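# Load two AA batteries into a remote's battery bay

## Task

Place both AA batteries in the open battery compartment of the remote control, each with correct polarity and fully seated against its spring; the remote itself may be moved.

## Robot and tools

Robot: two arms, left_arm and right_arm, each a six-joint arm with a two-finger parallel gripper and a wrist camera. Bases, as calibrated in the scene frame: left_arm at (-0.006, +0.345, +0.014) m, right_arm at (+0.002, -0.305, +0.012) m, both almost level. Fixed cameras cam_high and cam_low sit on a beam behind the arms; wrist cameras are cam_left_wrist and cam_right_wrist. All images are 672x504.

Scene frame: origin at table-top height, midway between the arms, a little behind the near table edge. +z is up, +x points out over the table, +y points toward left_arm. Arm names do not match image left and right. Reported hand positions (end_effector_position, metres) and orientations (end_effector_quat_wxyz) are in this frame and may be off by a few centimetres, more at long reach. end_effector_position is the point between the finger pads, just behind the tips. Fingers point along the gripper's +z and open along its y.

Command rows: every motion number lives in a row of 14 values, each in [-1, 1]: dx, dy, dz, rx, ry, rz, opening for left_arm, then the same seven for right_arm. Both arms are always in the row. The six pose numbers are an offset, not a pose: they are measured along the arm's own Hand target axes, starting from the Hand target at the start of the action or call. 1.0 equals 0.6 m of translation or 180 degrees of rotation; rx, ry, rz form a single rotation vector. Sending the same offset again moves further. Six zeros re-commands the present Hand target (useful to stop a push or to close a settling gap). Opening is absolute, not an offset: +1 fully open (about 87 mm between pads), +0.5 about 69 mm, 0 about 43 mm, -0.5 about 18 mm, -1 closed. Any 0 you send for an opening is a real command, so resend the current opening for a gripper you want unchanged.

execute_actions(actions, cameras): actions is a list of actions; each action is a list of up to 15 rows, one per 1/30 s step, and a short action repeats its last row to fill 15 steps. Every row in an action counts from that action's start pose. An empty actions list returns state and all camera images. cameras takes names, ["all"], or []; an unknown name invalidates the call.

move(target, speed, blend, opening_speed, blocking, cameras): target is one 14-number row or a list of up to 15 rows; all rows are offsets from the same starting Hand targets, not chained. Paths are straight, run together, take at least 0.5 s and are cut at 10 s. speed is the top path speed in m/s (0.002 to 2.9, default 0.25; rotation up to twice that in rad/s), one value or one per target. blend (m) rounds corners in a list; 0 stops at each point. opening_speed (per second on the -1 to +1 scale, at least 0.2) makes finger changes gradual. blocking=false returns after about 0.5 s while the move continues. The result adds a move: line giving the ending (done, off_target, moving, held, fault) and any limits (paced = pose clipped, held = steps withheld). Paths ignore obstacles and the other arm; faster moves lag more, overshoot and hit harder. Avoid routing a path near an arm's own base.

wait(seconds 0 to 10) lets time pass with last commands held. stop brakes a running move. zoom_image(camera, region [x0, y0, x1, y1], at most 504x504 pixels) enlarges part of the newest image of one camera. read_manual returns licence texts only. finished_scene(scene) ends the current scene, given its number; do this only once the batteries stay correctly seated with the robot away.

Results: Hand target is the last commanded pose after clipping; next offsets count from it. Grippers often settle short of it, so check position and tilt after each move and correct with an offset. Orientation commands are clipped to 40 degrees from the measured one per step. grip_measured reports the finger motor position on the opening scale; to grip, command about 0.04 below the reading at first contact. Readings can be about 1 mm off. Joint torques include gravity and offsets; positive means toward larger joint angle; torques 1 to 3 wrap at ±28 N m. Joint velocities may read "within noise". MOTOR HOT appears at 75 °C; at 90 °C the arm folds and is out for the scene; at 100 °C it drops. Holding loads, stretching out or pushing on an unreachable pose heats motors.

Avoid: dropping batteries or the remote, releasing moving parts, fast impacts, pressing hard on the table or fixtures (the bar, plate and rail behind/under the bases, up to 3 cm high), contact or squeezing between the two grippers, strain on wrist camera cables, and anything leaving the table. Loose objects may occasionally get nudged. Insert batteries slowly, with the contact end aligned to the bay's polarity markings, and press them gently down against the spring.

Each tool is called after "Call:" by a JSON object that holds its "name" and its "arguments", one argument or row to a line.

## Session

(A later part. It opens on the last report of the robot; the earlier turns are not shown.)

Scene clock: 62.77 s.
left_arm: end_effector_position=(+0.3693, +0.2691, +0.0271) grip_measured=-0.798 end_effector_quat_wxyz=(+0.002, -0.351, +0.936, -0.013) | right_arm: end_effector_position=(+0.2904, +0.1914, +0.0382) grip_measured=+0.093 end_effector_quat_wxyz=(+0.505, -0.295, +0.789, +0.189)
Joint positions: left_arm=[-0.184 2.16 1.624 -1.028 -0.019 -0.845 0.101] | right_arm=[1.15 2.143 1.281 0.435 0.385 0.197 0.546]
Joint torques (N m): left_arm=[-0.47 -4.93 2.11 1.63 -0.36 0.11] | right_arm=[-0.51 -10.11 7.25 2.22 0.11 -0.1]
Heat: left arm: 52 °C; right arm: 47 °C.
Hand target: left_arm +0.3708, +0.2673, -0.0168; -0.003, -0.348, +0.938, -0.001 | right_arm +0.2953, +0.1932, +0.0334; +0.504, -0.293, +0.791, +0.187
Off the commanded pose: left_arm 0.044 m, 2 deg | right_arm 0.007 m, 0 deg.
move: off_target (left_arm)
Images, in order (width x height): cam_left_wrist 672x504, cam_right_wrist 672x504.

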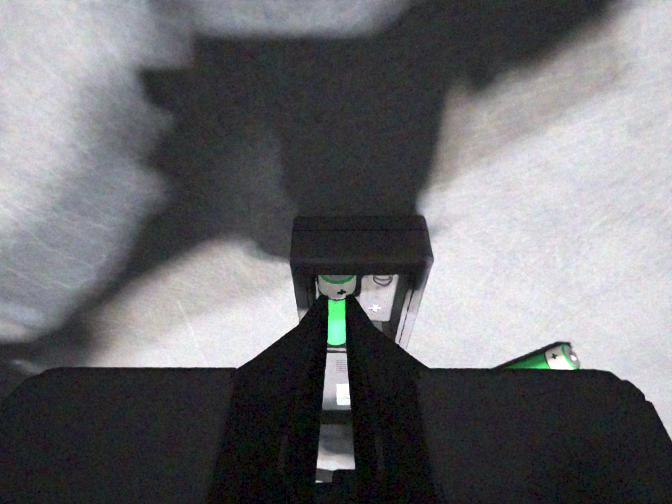

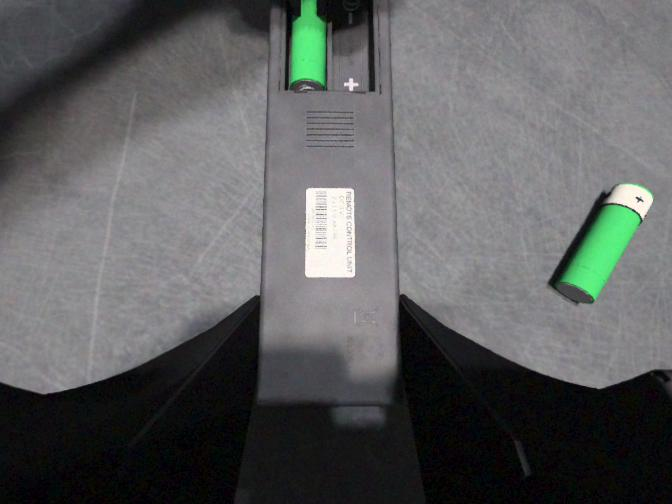

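Call:
{"name": "move", "arguments": {
  "target": [0.01,0.0,0.05,0,0,0,-0.8,0,0,0,0,0,0,0],
  "speed": 0.06
}}

Call:
{"name": "move", "arguments": {
  "target": [-0.01,0.0,-0.2,0,0,0,-0.8,0,0,0,0,0,0,0],
  "speed": 0.1,
  "cameras": ["cam_left_wrist","cam_right_wrist"]
}}

Call:
{"name": "zoom_image", "arguments": {
  "camera": "cam_left_wrist",
  "region": [236, 150, 436, 360]
}}

Call:
{"name": "zoom_image", "arguments": {
  "camera": "cam_right_wrist",
  "region": [240, 0, 420, 120]
}}

Scene clock: 63.93 s.
left_arm: end_effector_position=(+0.3665, +0.2692, +0.0224) grip_measured=-0.797 end_effector_quat_wxyz=(+0.013, -0.351, +0.936, -0.019) | right_arm: end_effector_position=(+0.2904, +0.1914, +0.0382) grip_measured=+0.093 end_effector_quat_wxyz=(+0.505, -0.295, +0.789, +0.189)
Joint positions: left_arm=[-0.184 2.131 1.56 -0.967 -0.018 -0.844 0.101] | right_arm=[1.15 2.143 1.281 0.435 0.385 0.197 0.546]
Joint torques (N m): left_arm=[-1.03 -0.06 -0.25 2.21 -0.35 -0.02] | right_arm=[-0.53 -10.13 7.25 2.22 0.11 -0.1]
Heat: left arm: 51 °C; right arm: 48 °C.
Hand target: left_arm +0.3660, +0.2632, -0.0468; -0.003, -0.348, +0.938, -0.001 | right_arm +0.2953, +0.1932, +0.0334; +0.504, -0.293, +0.791, +0.187
Off the commanded pose: left_arm 0.069 m, 3 deg | right_arm 0.007 m, 0 deg.
move: off_target (left_arm)

Scene clock: 65.83 s.
left_arm: end_effector_position=(+0.3682, +0.2710, +0.0685) grip_measured=-0.800 end_effector_quat_wxyz=(-0.008, -0.349, +0.937, -0.005) | right_arm: end_effector_position=(+0.2904, +0.1914, +0.0382) grip_measured=+0.093 end_effector_quat_wxyz=(+0.505, -0.295, +0.789, +0.189)
Joint positions: left_arm=[-0.187 2.146 1.768 -1.211 -0.024 -0.845 0.1] | right_arm=[1.15 2.143 1.281 0.435 0.385 0.197 0.546]
Joint torques (N m): left_arm=[-0.9 -11.51 11.06 0.15 -0.28 -0.02] | right_arm=[-0.54 -10.11 7.25 2.22 0.11 -0.1]
Heat: left arm: 51 °C; right arm: 48 °C.
Hand target: left_arm +0.3712, +0.2677, +0.0732; -0.003, -0.348, +0.937, -0.001 | right_arm +0.2953, +0.1932, +0.0334; +0.504, -0.293, +0.791, +0.187
Off the commanded pose: left_arm 0.006 m, 1 deg | right_arm 0.007 m, 0 deg.
move: done
Images, in order (width x height): cam_left_wrist 672x504, cam_right_wrist 672x504.

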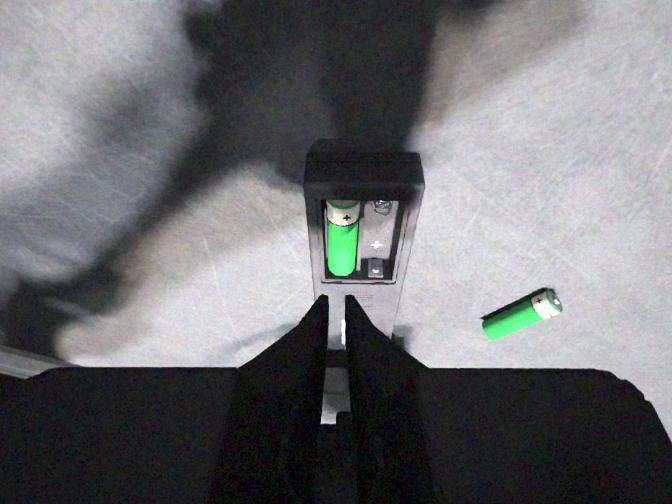

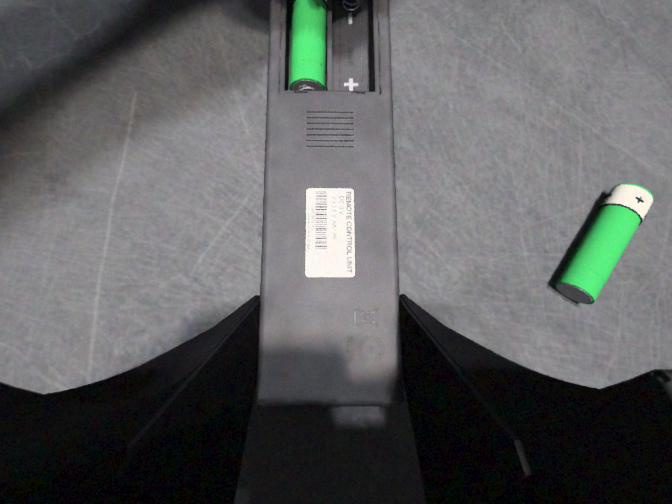

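Scaled by 2.400 from the camera's 672x504 image, which has a finer 960x720 frame.

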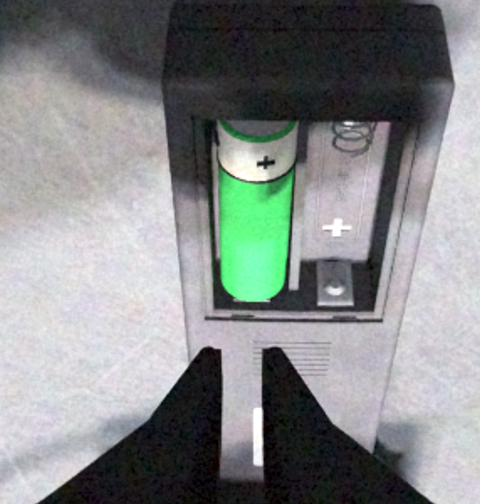

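Scaled by 2.800 from the camera's 672x504 image, which has a finer 960x720 frame.

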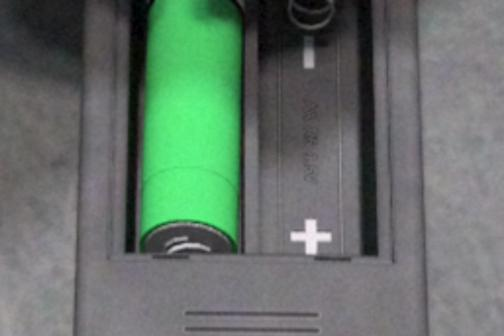

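Call:
{"name": "move", "arguments": {
  "target": [
    [0,0,-0.08,0,0,0,-0.4,0,0,0,0,0,0,0],
    [0.181,-0.218,-0.08,0,0,0.226,-0.2,0,0,0,0,0,0,0]
  ],
  "speed": 0.2,
  "blend": 0.03,
  "cameras": ["all"]
}}

Call:
{"name": "zoom_image", "arguments": {
  "camera": "cam_right_wrist",
  "region": [240, 0, 420, 120]
}}

Scene clock: 70.60 s.
left_arm: end_effector_position=(+0.3745, +0.1013, +0.1224) grip_measured=-0.200 end_effector_quat_wxyz=(+0.041, -0.012, +0.999, -0.029) | right_arm: end_effector_position=(+0.2904, +0.1914, +0.0382) grip_measured=+0.093 end_effector_quat_wxyz=(+0.505, -0.295, +0.789, +0.189)
Joint positions: left_arm=[-0.594 2.487 2.549 -1.556 -0.026 -0.56 0.4] | right_arm=[1.15 2.143 1.281 0.435 0.385 0.197 0.546]
Joint torques (N m): left_arm=[-0.42 -12.52 11.14 0.41 -0.13 0.2] | right_arm=[-0.53 -10.11 7.25 2.21 0.11 -0.1]
Heat: left arm: 52 °C; right arm: 48 °C.
Hand target: left_arm +0.3744, +0.0978, +0.1218; -0.002, +0.000, +1.000, -0.002 | right_arm +0.2953, +0.1932, +0.0333; +0.504, -0.293, +0.791, +0.187
Off the commanded pose: left_arm 0.003 m, 6 deg | right_arm 0.007 m, 0 deg.
joint sent to its limit (left arm) — joint 4 (wrist pitch), lower limit. The joint targets are off in orientation, not in position.
move: off_target (left_arm); blend cut to 0.024 m at target 1; target 2's new opening was sent with left_arm's hand 0.003 m and 6 deg from that target

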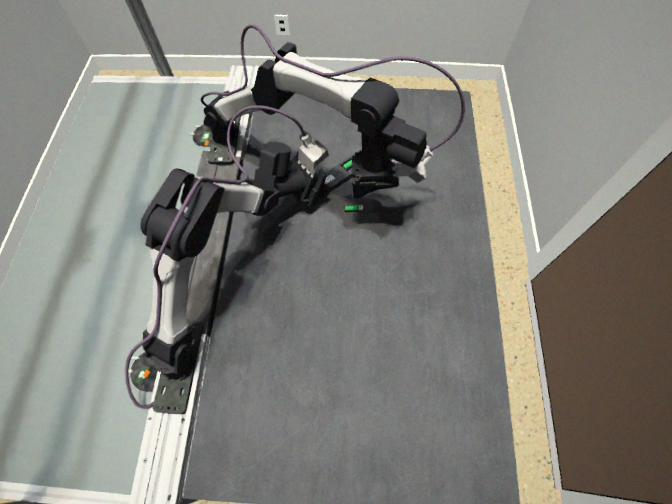

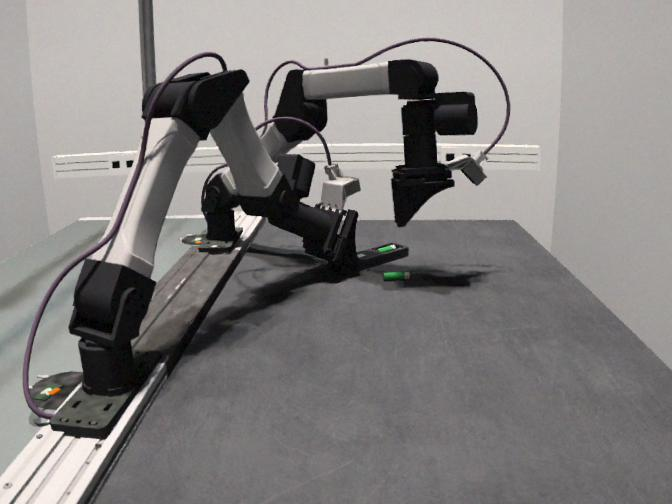

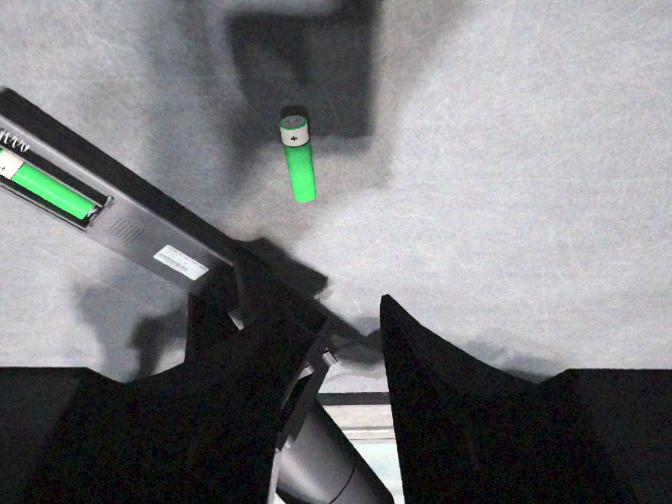

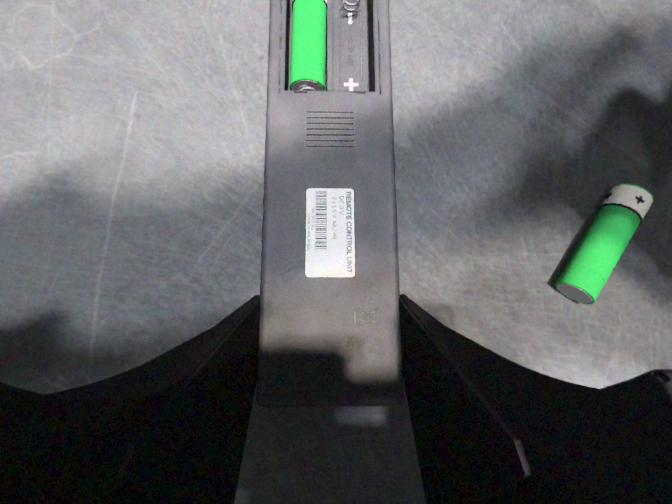

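Scaled by 2.800 from the camera's 672x504 image, which has a finer 960x720 frame.

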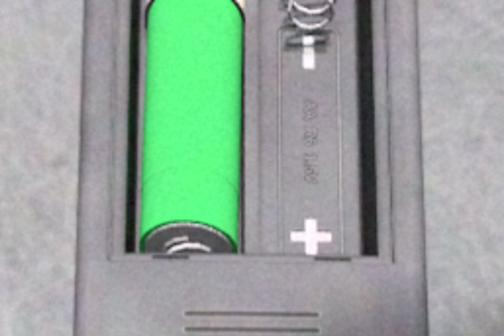

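Call:
{"name": "move", "arguments": {
  "target": [0,0,0.09,0,0,0,-0.3,0,0,0,0,0,0,0],
  "speed": 0.1,
  "cameras": ["cam_left_wrist"]
}}

Scene clock: 71.80 s.
left_arm: end_effector_position=(+0.3706, +0.1019, +0.0718) grip_measured=-0.300 end_effector_quat_wxyz=(-0.008, -0.008, +1.000, +0.001) | right_arm: end_effector_position=(+0.2913, +0.1909, +0.0383) grip_measured=+0.093 end_effector_quat_wxyz=(+0.505, -0.294, +0.789, +0.189)
Joint positions: left_arm=[-0.594 2.603 2.549 -1.555 -0.026 -0.555 0.35] | right_arm=[1.148 2.143 1.281 0.435 0.385 0.197 0.546]
Joint torques (N m): left_arm=[-0.29 -13.79 9.37 0.5 -0.17 0.17] | right_arm=[-0.35 -10.1 7.27 2.21 0.11 -0.1]
Heat: left arm: 53 °C; right arm: 48 °C.
Hand target: left_arm +0.3741, +0.0976, +0.0679; -0.002, +0.000, +1.000, -0.002 | right_arm +0.2952, +0.1932, +0.0333; +0.504, -0.293, +0.791, +0.187
Off the commanded pose: left_arm 0.007 m, 1 deg | right_arm 0.007 m, 0 deg.
move: done
Images, in order (width x height): cam_left_wrist 672x504.

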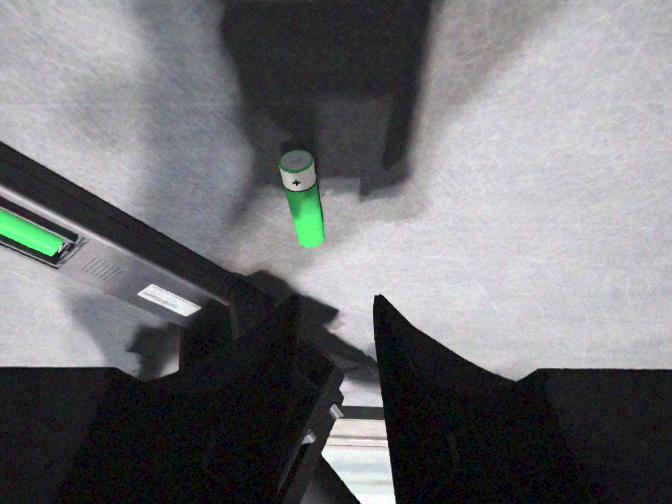

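Call:
{"name": "move", "arguments": {
  "target": [0.014,0.032,0.045,0,0,0,-0.3,0,0,0,0,0,0,0],
  "speed": 0.08,
  "cameras": ["cam_left_wrist"]
}}

Scene clock: 73.60 s.
left_arm: end_effector_position=(+0.3625, +0.1190, +0.0312) grip_measured=-0.300 end_effector_quat_wxyz=(-0.020, -0.006, +1.000, +0.007) | right_arm: end_effector_position=(+0.2913, +0.1909, +0.0383) grip_measured=+0.093 end_effector_quat_wxyz=(+0.505, -0.294, +0.789, +0.189)
Joint positions: left_arm=[-0.569 2.507 2.205 -1.332 -0.026 -0.528 0.35] | right_arm=[1.148 2.143 1.281 0.435 0.385 0.197 0.546]
Joint torques (N m): left_arm=[-0.17 -17.96 6.46 0.5 -0.18 0.18] | right_arm=[-0.35 -10.11 7.24 2.21 0.11 -0.1]
Heat: left arm: 54 °C; right arm: 49 °C.
Hand target: left_arm +0.3656, +0.1167, +0.0408; -0.002, +0.000, +1.000, -0.002 | right_arm +0.2952, +0.1932, +0.0333; +0.504, -0.293, +0.791, +0.187
Off the commanded pose: left_arm 0.010 m, 2 deg | right_arm 0.007 m, 0 deg.
move: done
Images, in order (width x height): cam_left_wrist 672x504.

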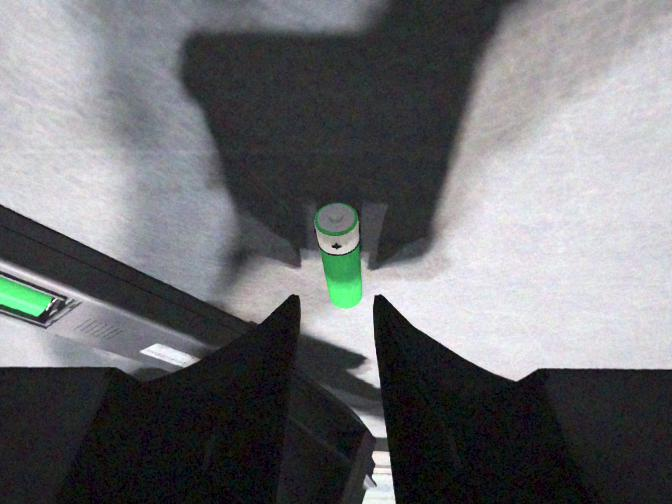

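Call:
{"name": "move", "arguments": {
  "target": [0,0,0.046,0,0,0,-0.3,0,0,0,0,0,0,0],
  "speed": 0.05
}}

Call:
{"name": "move", "arguments": {
  "target": [0,0,0.0,0,0,0,-0.69,0,0,0,0,0,0,0],
  "opening_speed": 0.6,
  "cameras": ["cam_left_wrist"]
}}

Scene clock: 74.77 s.
left_arm: end_effector_position=(+0.3605, +0.1200, +0.0128) grip_measured=-0.300 end_effector_quat_wxyz=(-0.020, -0.005, +1.000, +0.007) | right_arm: end_effector_position=(+0.2913, +0.1909, +0.0383) grip_measured=+0.093 end_effector_quat_wxyz=(+0.505, -0.294, +0.789, +0.189)
Joint positions: left_arm=[-0.569 2.502 2.123 -1.255 -0.026 -0.524 0.35] | right_arm=[1.148 2.143 1.281 0.435 0.385 0.197 0.546]
Joint torques (N m): left_arm=[-0.09 -16.21 5.83 0.75 -0.18 0.2] | right_arm=[-0.35 -10.11 7.27 2.21 0.11 -0.1]
Heat: left arm: 55 °C; right arm: 49 °C.
Hand target: left_arm +0.3655, +0.1166, +0.0132; -0.002, +0.000, +1.000, -0.002 | right_arm +0.2952, +0.1932, +0.0333; +0.504, -0.293, +0.791, +0.187
Off the commanded pose: left_arm 0.006 m, 2 deg | right_arm 0.007 m, 0 deg.
move: done

Scene clock: 75.63 s.
left_arm: end_effector_position=(+0.3619, +0.1167, +0.0126) grip_measured=-0.616 end_effector_quat_wxyz=(-0.018, -0.005, +1.000, -0.001) | right_arm: end_effector_position=(+0.2913, +0.1909, +0.0383) grip_measured=+0.093 end_effector_quat_wxyz=(+0.505, -0.294, +0.789, +0.189)
Joint positions: left_arm=[-0.569 2.502 2.123 -1.243 -0.014 -0.524 0.192] | right_arm=[1.148 2.143 1.281 0.435 0.385 0.197 0.546]
Joint torques (N m): left_arm=[-0.06 -16.24 5.81 0.65 -0.29 0.17] | right_arm=[-0.34 -10.11 7.25 2.21 0.11 -0.1]
Heat: left arm: 56 °C; right arm: 49 °C.
Hand target: left_arm +0.3655, +0.1167, +0.0132; -0.002, +0.000, +1.000, -0.002 | right_arm +0.2952, +0.1932, +0.0333; +0.504, -0.293, +0.791, +0.187
Off the commanded pose: left_arm 0.004 m, 2 deg | right_arm 0.007 m, 0 deg.
move: done
Images, in order (width x height): cam_left_wrist 672x504.

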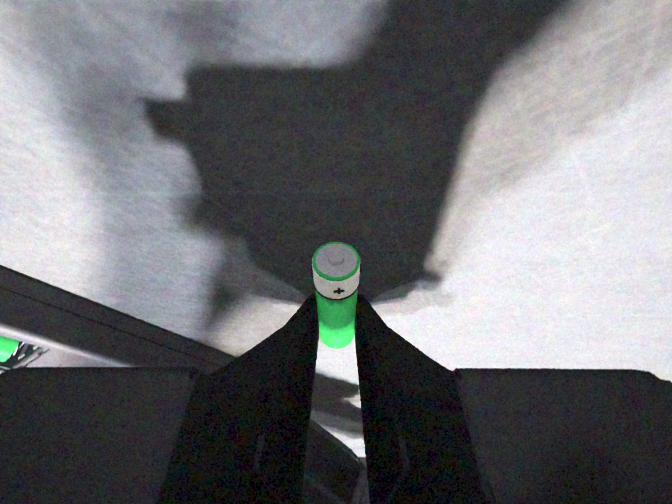

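Call:
{"name": "move", "arguments": {
  "target": [
    [0,0,-0.06,0,0,0,-0.69,0,0,0,0,0,0,0],
    [-0.091,-0.0445,-0.08,0,0,0.722,-0.69,0,0,0,0,0,0,0],
    [-0.091,-0.0445,-0.015,0,0,0.722,-0.69,0,0,0,0,0,0,0]
  ],
  "speed": [0.12,0.4,0.08],
  "cameras": ["cam_left_wrist","cam_low"]
}}

Scene clock: 81.70 s.
left_arm: end_effector_position=(+0.4171, +0.0974, +0.0140) grip_measured=-0.616 end_effector_quat_wxyz=(-0.016, +0.901, +0.432, -0.013) | right_arm: end_effector_position=(+0.2914, +0.1910, +0.0384) grip_measured=+0.093 end_effector_quat_wxyz=(+0.505, -0.294, +0.789, +0.189)
Joint positions: left_arm=[-0.679 2.634 2.374 -1.379 -0.024 1.623 0.192] | right_arm=[1.148 2.143 1.281 0.436 0.385 0.197 0.546]
Joint torques (N m): left_arm=[-0.62 -17.94 6.06 0.52 -0.04 0.23] | right_arm=[-0.35 -10.11 7.25 2.21 0.11 -0.1]
Heat: left arm: 59 °C; right arm: 49 °C.
Hand target: left_arm +0.4202, +0.0900, +0.0221; +0.001, +0.906, +0.423, -0.003 | right_arm +0.2952, +0.1932, +0.0334; +0.504, -0.293, +0.791, +0.187
Off the commanded pose: left_arm 0.011 m, 3 deg | right_arm 0.007 m, 0 deg.
move: off_target (left_arm)
Images, in order (width x height): cam_low 672x504, cam_left_wrist 672x504.

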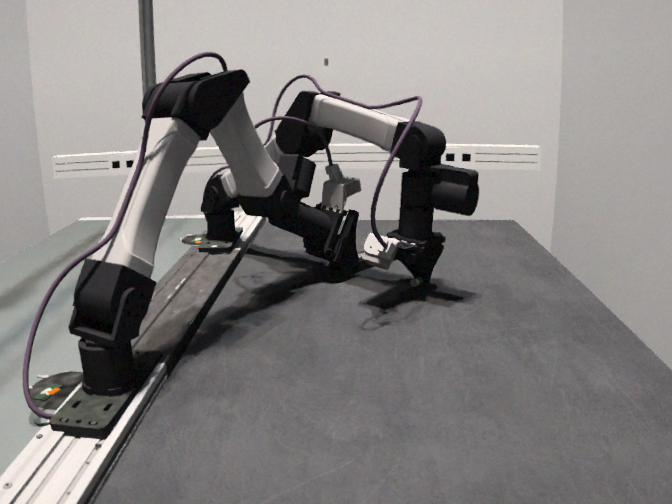

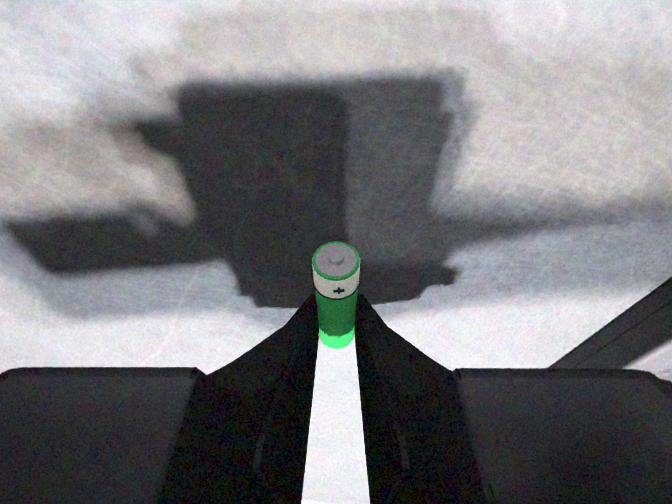

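Call:
{"name": "move", "arguments": {
  "target": [
    [0,0,0.002,0,0,0,-0.69,0,0,0,0,0,0,0],
    [0,0,0.002,0,0,0,-0.3,0,0,0,0,0,0,0]
  ],
  "speed": 0.04,
  "opening_speed": 0.6,
  "cameras": ["cam_left_wrist"]
}}

Scene clock: 83.67 s.
left_arm: end_effector_position=(+0.4183, +0.0968, +0.0144) grip_measured=-0.300 end_effector_quat_wxyz=(-0.014, +0.901, +0.433, -0.011) | right_arm: end_effector_position=(+0.2914, +0.1910, +0.0384) grip_measured=+0.093 end_effector_quat_wxyz=(+0.505, -0.294, +0.789, +0.189)
Joint positions: left_arm=[-0.679 2.633 2.374 -1.374 -0.025 1.623 0.35] | right_arm=[1.148 2.143 1.281 0.436 0.385 0.197 0.546]
Joint torques (N m): left_arm=[-0.62 -17.84 5.61 0.51 -0.07 0.22] | right_arm=[-0.36 -10.11 7.25 2.21 0.11 -0.1]
Heat: left arm: 59 °C; right arm: 49 °C.
Hand target: left_arm +0.4201, +0.0900, +0.0209; +0.001, +0.906, +0.423, -0.003 | right_arm +0.2952, +0.1932, +0.0334; +0.504, -0.293, +0.791, +0.187
Off the commanded pose: left_arm 0.010 m, 2 deg | right_arm 0.007 m, 0 deg.
move: done
Images, in order (width x height): cam_left_wrist 672x504.

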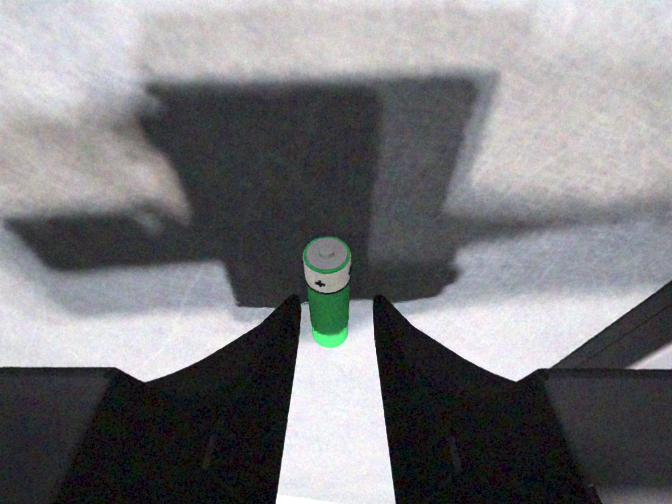

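Call:
{"name": "move", "arguments": {
  "target": [
    [0,0,-0.08,0,0,0,-0.3,0,0,0,0,0,0,0],
    [0,0,-0.08,0,0,-0.98,-0.3,0,0,0,0,0,0,0]
  ],
  "speed": [0.15,0.5],
  "cameras": ["cam_left_wrist"]
}}

Scene clock: 85.83 s.
left_arm: end_effector_position=(+0.4241, +0.0948, +0.0718) grip_measured=-0.300 end_effector_quat_wxyz=(+0.013, +0.882, +0.471, +0.003) | right_arm: end_effector_position=(+0.2914, +0.1910, +0.0384) grip_measured=+0.093 end_effector_quat_wxyz=(+0.505, -0.294, +0.789, +0.189)
Joint positions: left_arm=[-0.679 2.647 2.63 -1.554 -0.025 1.538 0.35] | right_arm=[1.148 2.143 1.281 0.436 0.385 0.197 0.546]
Joint torques (N m): left_arm=[0.12 -15.24 7.82 0.29 -0.07 0.14] | right_arm=[-0.35 -10.1 7.27 2.2 0.11 -0.1]
Heat: left arm: 60 °C; right arm: 49 °C.
Hand target: left_arm +0.4238, +0.0950, +0.0716; +0.012, +0.883, +0.469, +0.003 (not the last commanded pose) | right_arm +0.2952, +0.1932, +0.0334; +0.504, -0.293, +0.791, +0.187
Off the commanded pose: left_arm 0.007 m, 170 deg | right_arm 0.007 m, 0 deg.
move: held (left_arm; a check stopped the path); path passed 1 of 2 targets; limits=held
pose unreachable (left arm): on one or more control steps of this call, first in action 0 (counted from 0), this arm could not follow its commanded pose, so it was not sent that pose on those steps. It may still have moved: this result reports where it is.
cause: moving toward the commanded pose would bring a part of the arm too close to another arm (this arm's forearm (the part past joint 3) and the right arm's wrist (the part past joint 4), 3 mm apart when this arm was first held).
Images, in order (width x height): cam_left_wrist 672x504.

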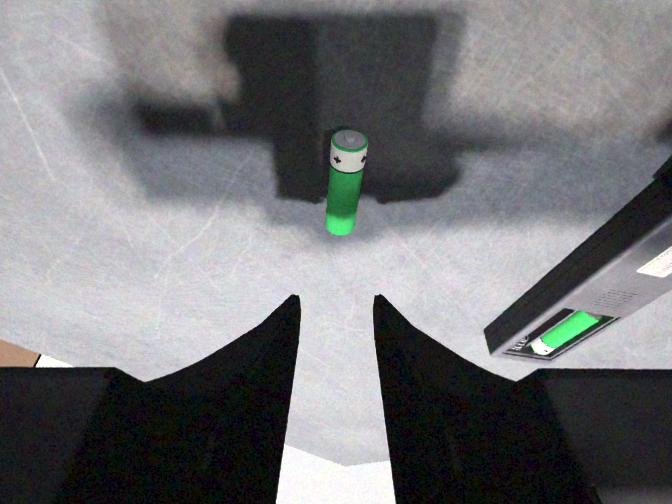

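Call:
{"name": "move", "arguments": {
  "target": [
    [0,0,-0.11,0,0,0,-0.3,0,0,0,0,0,0,0],
    [0.0,0,-0.11,0,0,-0.95,-0.3,0,0,0,0,0,0,0]
  ],
  "speed": [0.15,0.5],
  "cameras": ["cam_left_wrist","cam_high"]
}}

Scene clock: 91.00 s.
left_arm: end_effector_position=(+0.4279, +0.0958, +0.1255) grip_measured=-0.300 end_effector_quat_wxyz=(+0.052, -0.401, +0.912, -0.068) | right_arm: end_effector_position=(+0.2914, +0.1910, +0.0384) grip_measured=+0.093 end_effector_quat_wxyz=(+0.505, -0.294, +0.789, +0.189)
Joint positions: left_arm=[-0.515 2.568 2.706 -1.559 -0.027 -1.283 0.35] | right_arm=[1.148 2.143 1.281 0.436 0.385 0.197 0.546]
Joint torques (N m): left_arm=[0.08 -18.13 6.24 0.55 -0.1 0.03] | right_arm=[-0.35 -10.11 7.27 2.21 0.11 -0.1]
Heat: left arm: 62 °C; right arm: 50 °C.
Hand target: left_arm +0.4228, +0.0964, +0.1376; +0.004, -0.398, +0.917, -0.012 | right_arm +0.2952, +0.1932, +0.0334; +0.504, -0.293, +0.791, +0.187
Off the commanded pose: left_arm 0.013 m, 8 deg | right_arm 0.007 m, 0 deg.
elbow stopped short (left arm): the move would have taken joint 3 (elbow) straighter than the controller allows.
joint sent to its limit (left arm) — joint 4 (wrist pitch), lower limit. The joint targets are off in orientation, not in position.
move: off_target (left_arm)
Images, in order (width x height): cam_high 672x504, cam_left_wrist 672x504.

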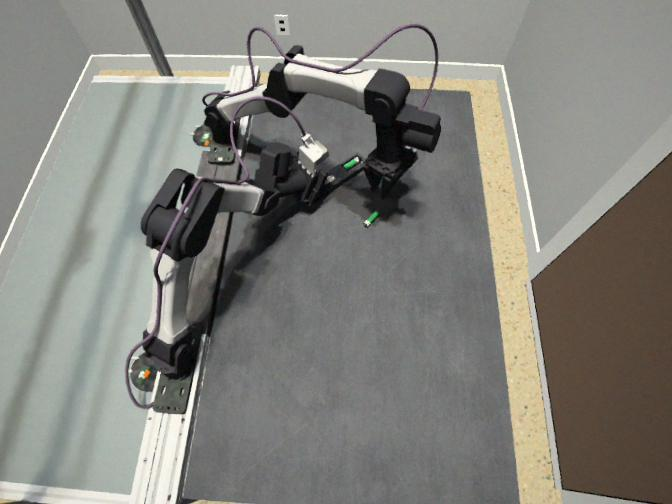

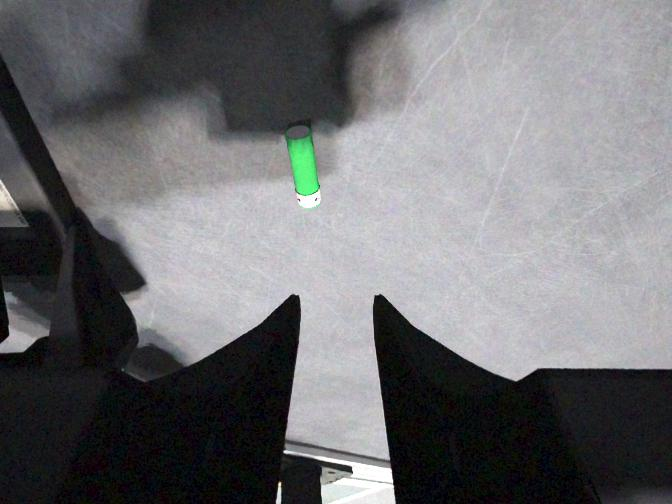

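Call:
{"name": "move", "arguments": {
  "target": [0,0.02,0.11,0,-0.122,0,-0.3,0,0,0,0,0,0,0],
  "speed": 0.12,
  "cameras": ["cam_left_wrist"]
}}

Scene clock: 93.43 s.
left_arm: end_effector_position=(+0.4130, +0.1078, +0.0580) grip_measured=-0.300 end_effector_quat_wxyz=(+0.160, -0.390, +0.903, +0.079) | right_arm: end_effector_position=(+0.2914, +0.1910, +0.0384) grip_measured=+0.093 end_effector_quat_wxyz=(+0.505, -0.294, +0.789, +0.189)
Joint positions: left_arm=[-0.633 2.502 2.317 -1.363 -0.388 -1.383 0.35] | right_arm=[1.148 2.143 1.281 0.436 0.385 0.197 0.546]
Joint torques (N m): left_arm=[-0.83 -18.32 6.53 0.59 -0.51 -0.06] | right_arm=[-0.35 -10.11 7.25 2.21 0.11 -0.1]
Heat: left arm: 64 °C; right arm: 50 °C.
Hand target: left_arm +0.4151, +0.1033, +0.0712; +0.178, -0.393, +0.900, +0.064 | right_arm +0.2952, +0.1932, +0.0334; +0.504, -0.293, +0.791, +0.187
Off the commanded pose: left_arm 0.014 m, 3 deg | right_arm 0.007 m, 0 deg.
move: off_target (left_arm)
Images, in order (width x height): cam_left_wrist 672x504.

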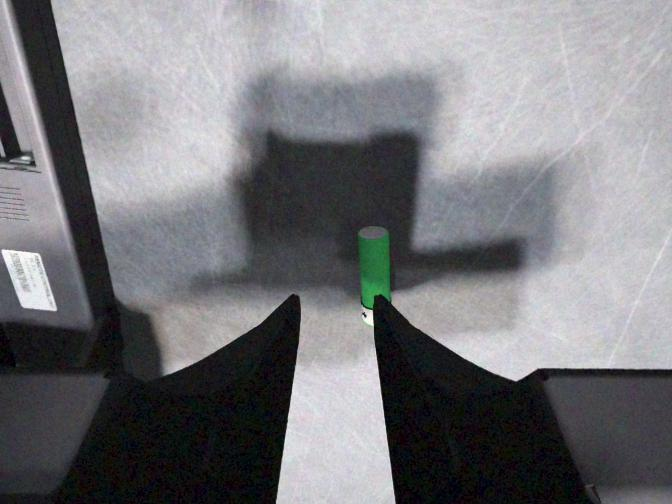

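Call:
{"name": "move", "arguments": {
  "target": [0.0587,-0.02,0.014,0,0,0,-0.3,0,0,0,0,0,0,0],
  "speed": 0.1,
  "cameras": ["cam_left_wrist"]
}}

Scene clock: 95.10 s.
left_arm: end_effector_position=(+0.4013, +0.0764, +0.0593) grip_measured=-0.300 end_effector_quat_wxyz=(+0.171, -0.391, +0.902, +0.062) | right_arm: end_effector_position=(+0.2914, +0.1910, +0.0384) grip_measured=+0.093 end_effector_quat_wxyz=(+0.505, -0.294, +0.789, +0.189)
Joint positions: left_arm=[-0.701 2.502 2.317 -1.348 -0.391 -1.449 0.35] | right_arm=[1.148 2.143 1.281 0.436 0.385 0.197 0.546]
Joint torques (N m): left_arm=[-0.42 -12.75 8.2 0.65 -0.54 -0.01] | right_arm=[-0.35 -10.1 7.27 2.21 0.11 -0.1]
Heat: left arm: 65 °C; right arm: 50 °C.
Hand target: left_arm +0.4040, +0.0732, +0.0506; +0.178, -0.393, +0.900, +0.064 | right_arm +0.2952, +0.1932, +0.0334; +0.504, -0.293, +0.791, +0.187
Off the commanded pose: left_arm 0.010 m, 1 deg | right_arm 0.007 m, 0 deg.
move: done
Images, in order (width x height): cam_left_wrist 672x504.

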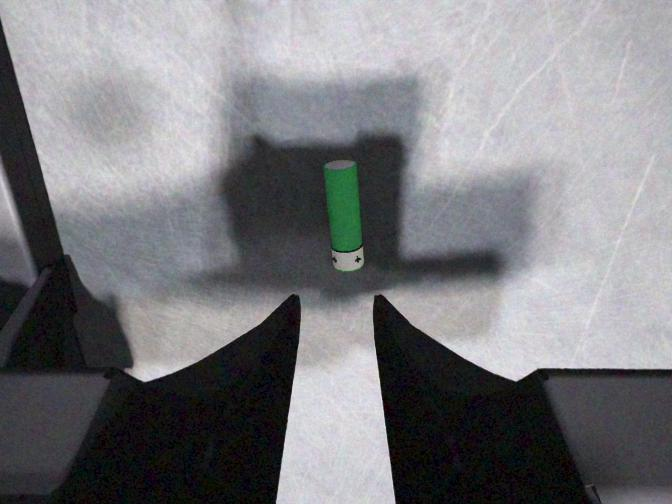

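Call:
{"name": "move", "arguments": {
  "target": [0.022,0.0,0.055,0,0,0,-0.3,0,0,0,0,0,0,0],
  "speed": 0.05,
  "cameras": ["cam_left_wrist"]
}}

Scene clock: 96.87 s.
left_arm: end_effector_position=(+0.4049, +0.0726, +0.0271) grip_measured=-0.300 end_effector_quat_wxyz=(+0.175, -0.393, +0.901, +0.056) | right_arm: end_effector_position=(+0.2914, +0.1910, +0.0384) grip_measured=+0.093 end_effector_quat_wxyz=(+0.505, -0.294, +0.789, +0.189)
Joint positions: left_arm=[-0.701 2.509 2.203 -1.213 -0.392 -1.45 0.35] | right_arm=[1.148 2.143 1.281 0.436 0.385 0.197 0.546]
Joint torques (N m): left_arm=[-0.24 -12.96 6.82 0.7 -0.53 -0.02] | right_arm=[-0.35 -10.11 7.25 2.21 0.11 -0.1]
Heat: left arm: 65 °C; right arm: 50 °C.
Hand target: left_arm +0.4046, +0.0725, +0.0152; +0.178, -0.393, +0.900, +0.064 | right_arm +0.2952, +0.1932, +0.0334; +0.504, -0.293, +0.791, +0.187
Off the commanded pose: left_arm 0.012 m, 1 deg | right_arm 0.007 m, 0 deg.
move: off_target (left_arm)
Images, in order (width x height): cam_left_wrist 672x504.

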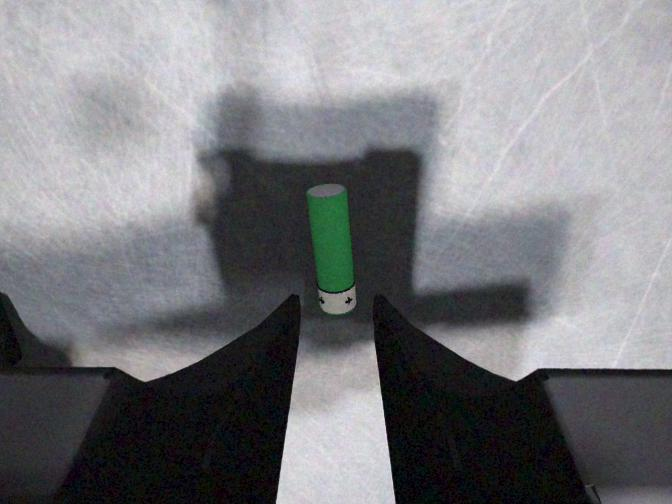

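Call:
{"name": "move", "arguments": {
  "target": [0.011,0.0,0.005,0,0,0,-0.3,0,0,0,0,0,0,0],
  "speed": 0.05,
  "cameras": ["cam_left_wrist"]
}}

Scene clock: 97.90 s.
left_arm: end_effector_position=(+0.4048, +0.0725, +0.0230) grip_measured=-0.300 end_effector_quat_wxyz=(+0.175, -0.396, +0.900, +0.056) | right_arm: end_effector_position=(+0.2914, +0.1910, +0.0384) grip_measured=+0.093 end_effector_quat_wxyz=(+0.505, -0.294, +0.789, +0.189)
Joint positions: left_arm=[-0.701 2.509 2.186 -1.197 -0.393 -1.458 0.35] | right_arm=[1.148 2.143 1.281 0.436 0.385 0.197 0.546]
Joint torques (N m): left_arm=[-1.05 -12.75 6.6 0.68 -0.53 -0.03] | right_arm=[-0.35 -10.1 7.25 2.21 0.11 -0.1]
Heat: left arm: 64 °C; right arm: 50 °C.
Hand target: left_arm +0.4013, +0.0688, +0.0099; +0.178, -0.393, +0.900, +0.064 | right_arm +0.2952, +0.1932, +0.0334; +0.504, -0.293, +0.791, +0.187
Off the commanded pose: left_arm 0.014 m, 1 deg | right_arm 0.007 m, 0 deg.
move: off_target (left_arm)
Images, in order (width x height): cam_left_wrist 672x504.

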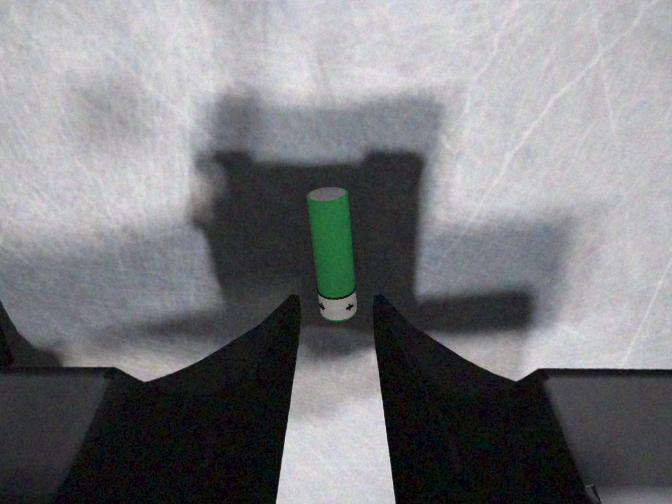

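Call:
{"name": "move", "arguments": {
  "target": [0.004,0.0,0.012,0,0,0,-0.3,0,0,0,0,0,0,0],
  "speed": 0.05,
  "cameras": ["cam_left_wrist"]
}}

Scene clock: 98.87 s.
left_arm: end_effector_position=(+0.4048, +0.0723, +0.0163) grip_measured=-0.300 end_effector_quat_wxyz=(+0.175, -0.396, +0.899, +0.056) | right_arm: end_effector_position=(+0.2914, +0.1910, +0.0384) grip_measured=+0.093 end_effector_quat_wxyz=(+0.505, -0.294, +0.789, +0.189)
Joint positions: left_arm=[-0.701 2.513 2.167 -1.174 -0.393 -1.458 0.35] | right_arm=[1.148 2.143 1.281 0.436 0.385 0.197 0.546]
Joint torques (N m): left_arm=[-0.95 -12.62 6.54 0.71 -0.53 -0.03] | right_arm=[-0.35 -10.1 7.27 2.21 0.1 -0.1]
Heat: left arm: 64 °C; right arm: 50 °C.
Hand target: left_arm +0.4017, +0.0691, +0.0022; +0.178, -0.393, +0.900, +0.064 | right_arm +0.2952, +0.1932, +0.0334; +0.504, -0.293, +0.791, +0.187
Off the commanded pose: left_arm 0.015 m, 1 deg | right_arm 0.007 m, 0 deg.
move: off_target (left_arm)
Images, in order (width x height): cam_left_wrist 672x504.

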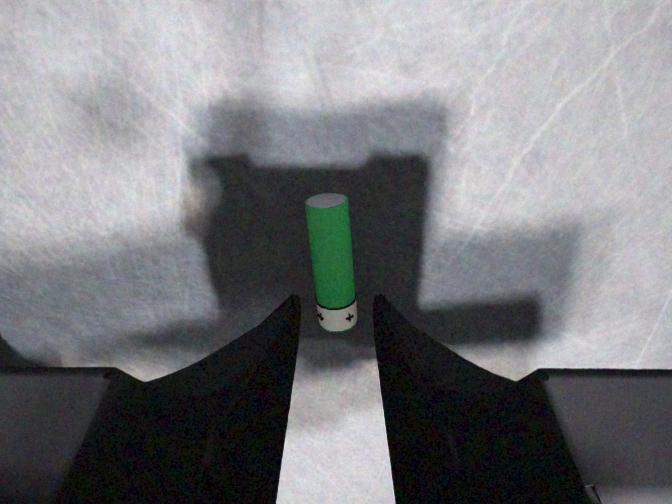

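Call:
{"name": "move", "arguments": {
  "target": [0.006,0.0,-0.011,0,0,0,-0.7,0,0,0,0,0,0,0],
  "speed": 0.05,
  "opening_speed": 0.6,
  "cameras": ["cam_left_wrist"]
}}

Scene clock: 100.03 s.
left_arm: end_effector_position=(+0.4020, +0.0673, +0.0165) grip_measured=-0.623 end_effector_quat_wxyz=(+0.176, -0.396, +0.899, +0.055) | right_arm: end_effector_position=(+0.2914, +0.1910, +0.0384) grip_measured=+0.093 end_effector_quat_wxyz=(+0.505, -0.294, +0.789, +0.189)
Joint positions: left_arm=[-0.712 2.513 2.167 -1.174 -0.394 -1.47 0.188] | right_arm=[1.148 2.143 1.281 0.436 0.385 0.197 0.546]
Joint torques (N m): left_arm=[-0.96 -13.01 7.65 0.49 -0.53 -0.05] | right_arm=[-0.35 -10.1 7.27 2.21 0.11 -0.1]
Heat: left arm: 64 °C; right arm: 50 °C.
Hand target: left_arm +0.3976, +0.0650, +0.0070; +0.178, -0.393, +0.900, +0.064 | right_arm +0.2952, +0.1932, +0.0334; +0.504, -0.293, +0.791, +0.187
Off the commanded pose: left_arm 0.011 m, 1 deg | right_arm 0.007 m, 0 deg.
move: off_target (left_arm)
Images, in order (width x height): cam_left_wrist 672x504.

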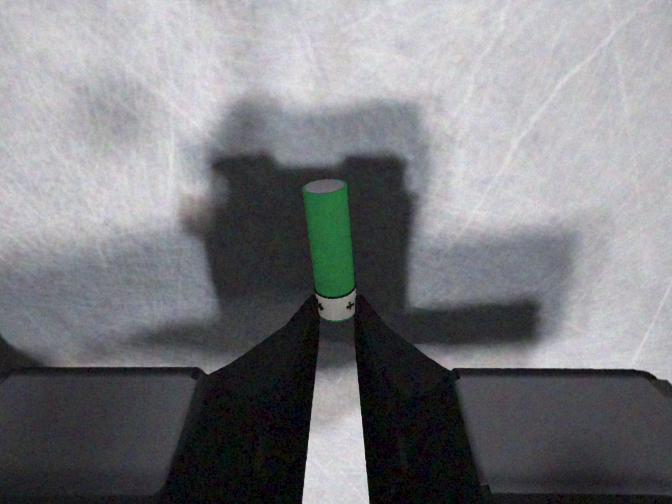

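Call:
{"name": "move", "arguments": {
  "target": [
    [-0.0355,0,-0.0935,0,0,0,-0.7,0,0,0,0,0,0,0],
    [-0.187,0.248,-0.095,0.0122,0.1157,0.0663,-0.7,0,0,0,0,0,0,0]
  ],
  "speed": 0.12,
  "cameras": ["cam_left_wrist","cam_right_wrist"]
}}

Scene clock: 104.50 s.
left_arm: end_effector_position=(+0.3525, +0.2302, +0.0910) grip_measured=-0.623 end_effector_quat_wxyz=(+0.016, -0.307, +0.952, -0.002) | right_arm: end_effector_position=(+0.2914, +0.1910, +0.0384) grip_measured=+0.093 end_effector_quat_wxyz=(+0.505, -0.294, +0.789, +0.189)
Joint positions: left_arm=[-0.313 2.078 1.752 -1.228 -0.052 -0.879 0.188] | right_arm=[1.148 2.143 1.281 0.436 0.385 0.197 0.546]
Joint torques (N m): left_arm=[-0.35 -14.41 6.54 0.26 -0.11 0.18] | right_arm=[-0.35 -10.11 7.25 2.21 0.11 -0.1]
Heat: left arm: 65 °C; right arm: 50 °C.
Hand target: left_arm +0.3441, +0.2286, +0.0980; +0.013, -0.299, +0.954, -0.007 | right_arm +0.2952, +0.1932, +0.0334; +0.504, -0.293, +0.791, +0.187
Off the commanded pose: left_arm 0.011 m, 1 deg | right_arm 0.007 m, 0 deg.
move: off_target (left_arm)
Images, in order (width x height): cam_left_wrist 672x504, cam_right_wrist 672x504.

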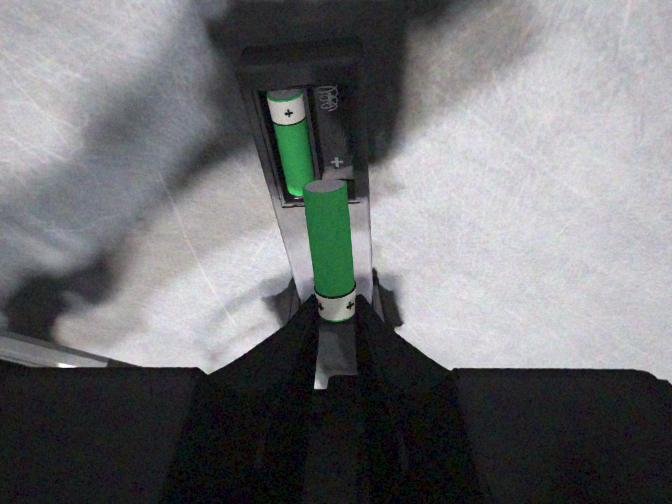

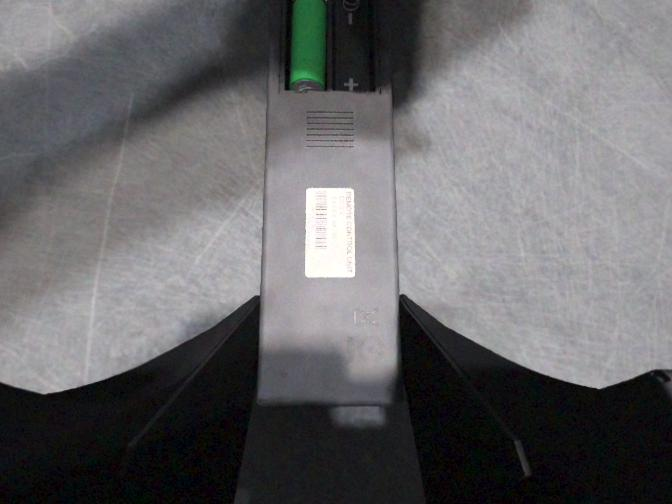

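Call:
{"name": "move", "arguments": {
  "target": [-0.006,-0.011,0.083,0,0,0,-0.7,0,0,0,0,0,0,0],
  "speed": 0.08,
  "cameras": ["cam_left_wrist","cam_right_wrist"]
}}

Call:
{"name": "zoom_image", "arguments": {
  "camera": "cam_left_wrist",
  "region": [236, 80, 436, 290]
}}

Scene clock: 106.40 s.
left_arm: end_effector_position=(+0.3535, +0.2284, +0.0553) grip_measured=-0.623 end_effector_quat_wxyz=(+0.017, -0.306, +0.952, -0.003) | right_arm: end_effector_position=(+0.2914, +0.1910, +0.0384) grip_measured=+0.093 end_effector_quat_wxyz=(+0.505, -0.294, +0.789, +0.189)
Joint positions: left_arm=[-0.313 2.101 1.644 -1.095 -0.051 -0.877 0.188] | right_arm=[1.148 2.143 1.281 0.436 0.385 0.197 0.546]
Joint torques (N m): left_arm=[-0.24 -10.52 6.8 0.66 -0.09 0.18] | right_arm=[-0.35 -10.11 7.25 2.21 0.11 -0.1]
Heat: left arm: 65 °C; right arm: 51 °C.
Hand target: left_arm +0.3522, +0.2250, +0.0484; +0.013, -0.299, +0.954, -0.007 | right_arm +0.2952, +0.1932, +0.0334; +0.504, -0.293, +0.791, +0.187
Off the commanded pose: left_arm 0.008 m, 1 deg | right_arm 0.007 m, 0 deg.
move: done
Images, in order (width x height): cam_left_wrist 672x504, cam_right_wrist 672x504.

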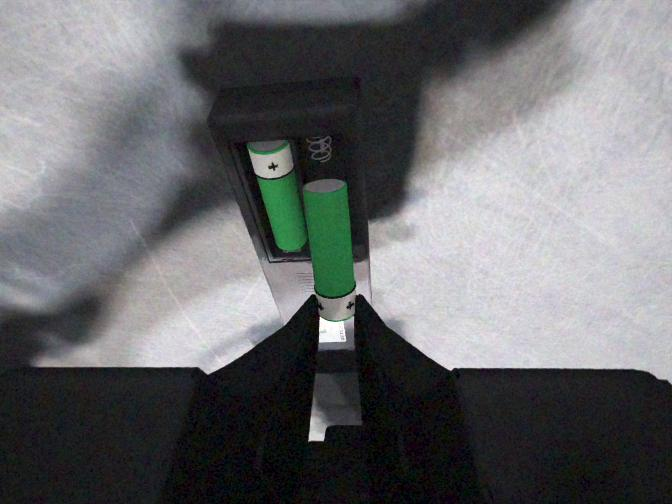

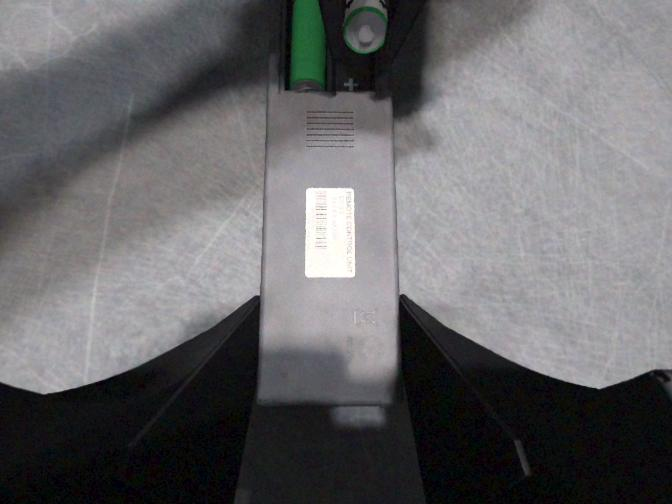

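Scaled by 2.400 from the camera's 672x504 image, which has a finer 960x720 frame.

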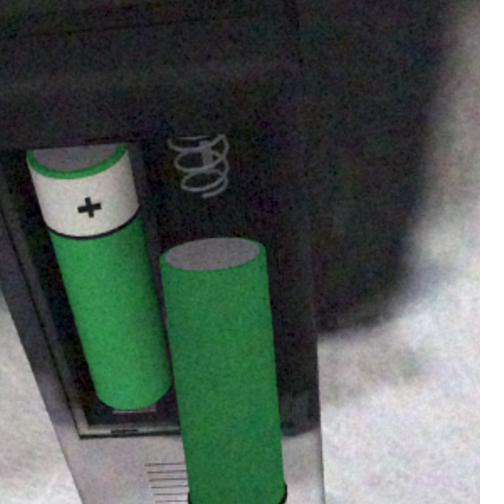

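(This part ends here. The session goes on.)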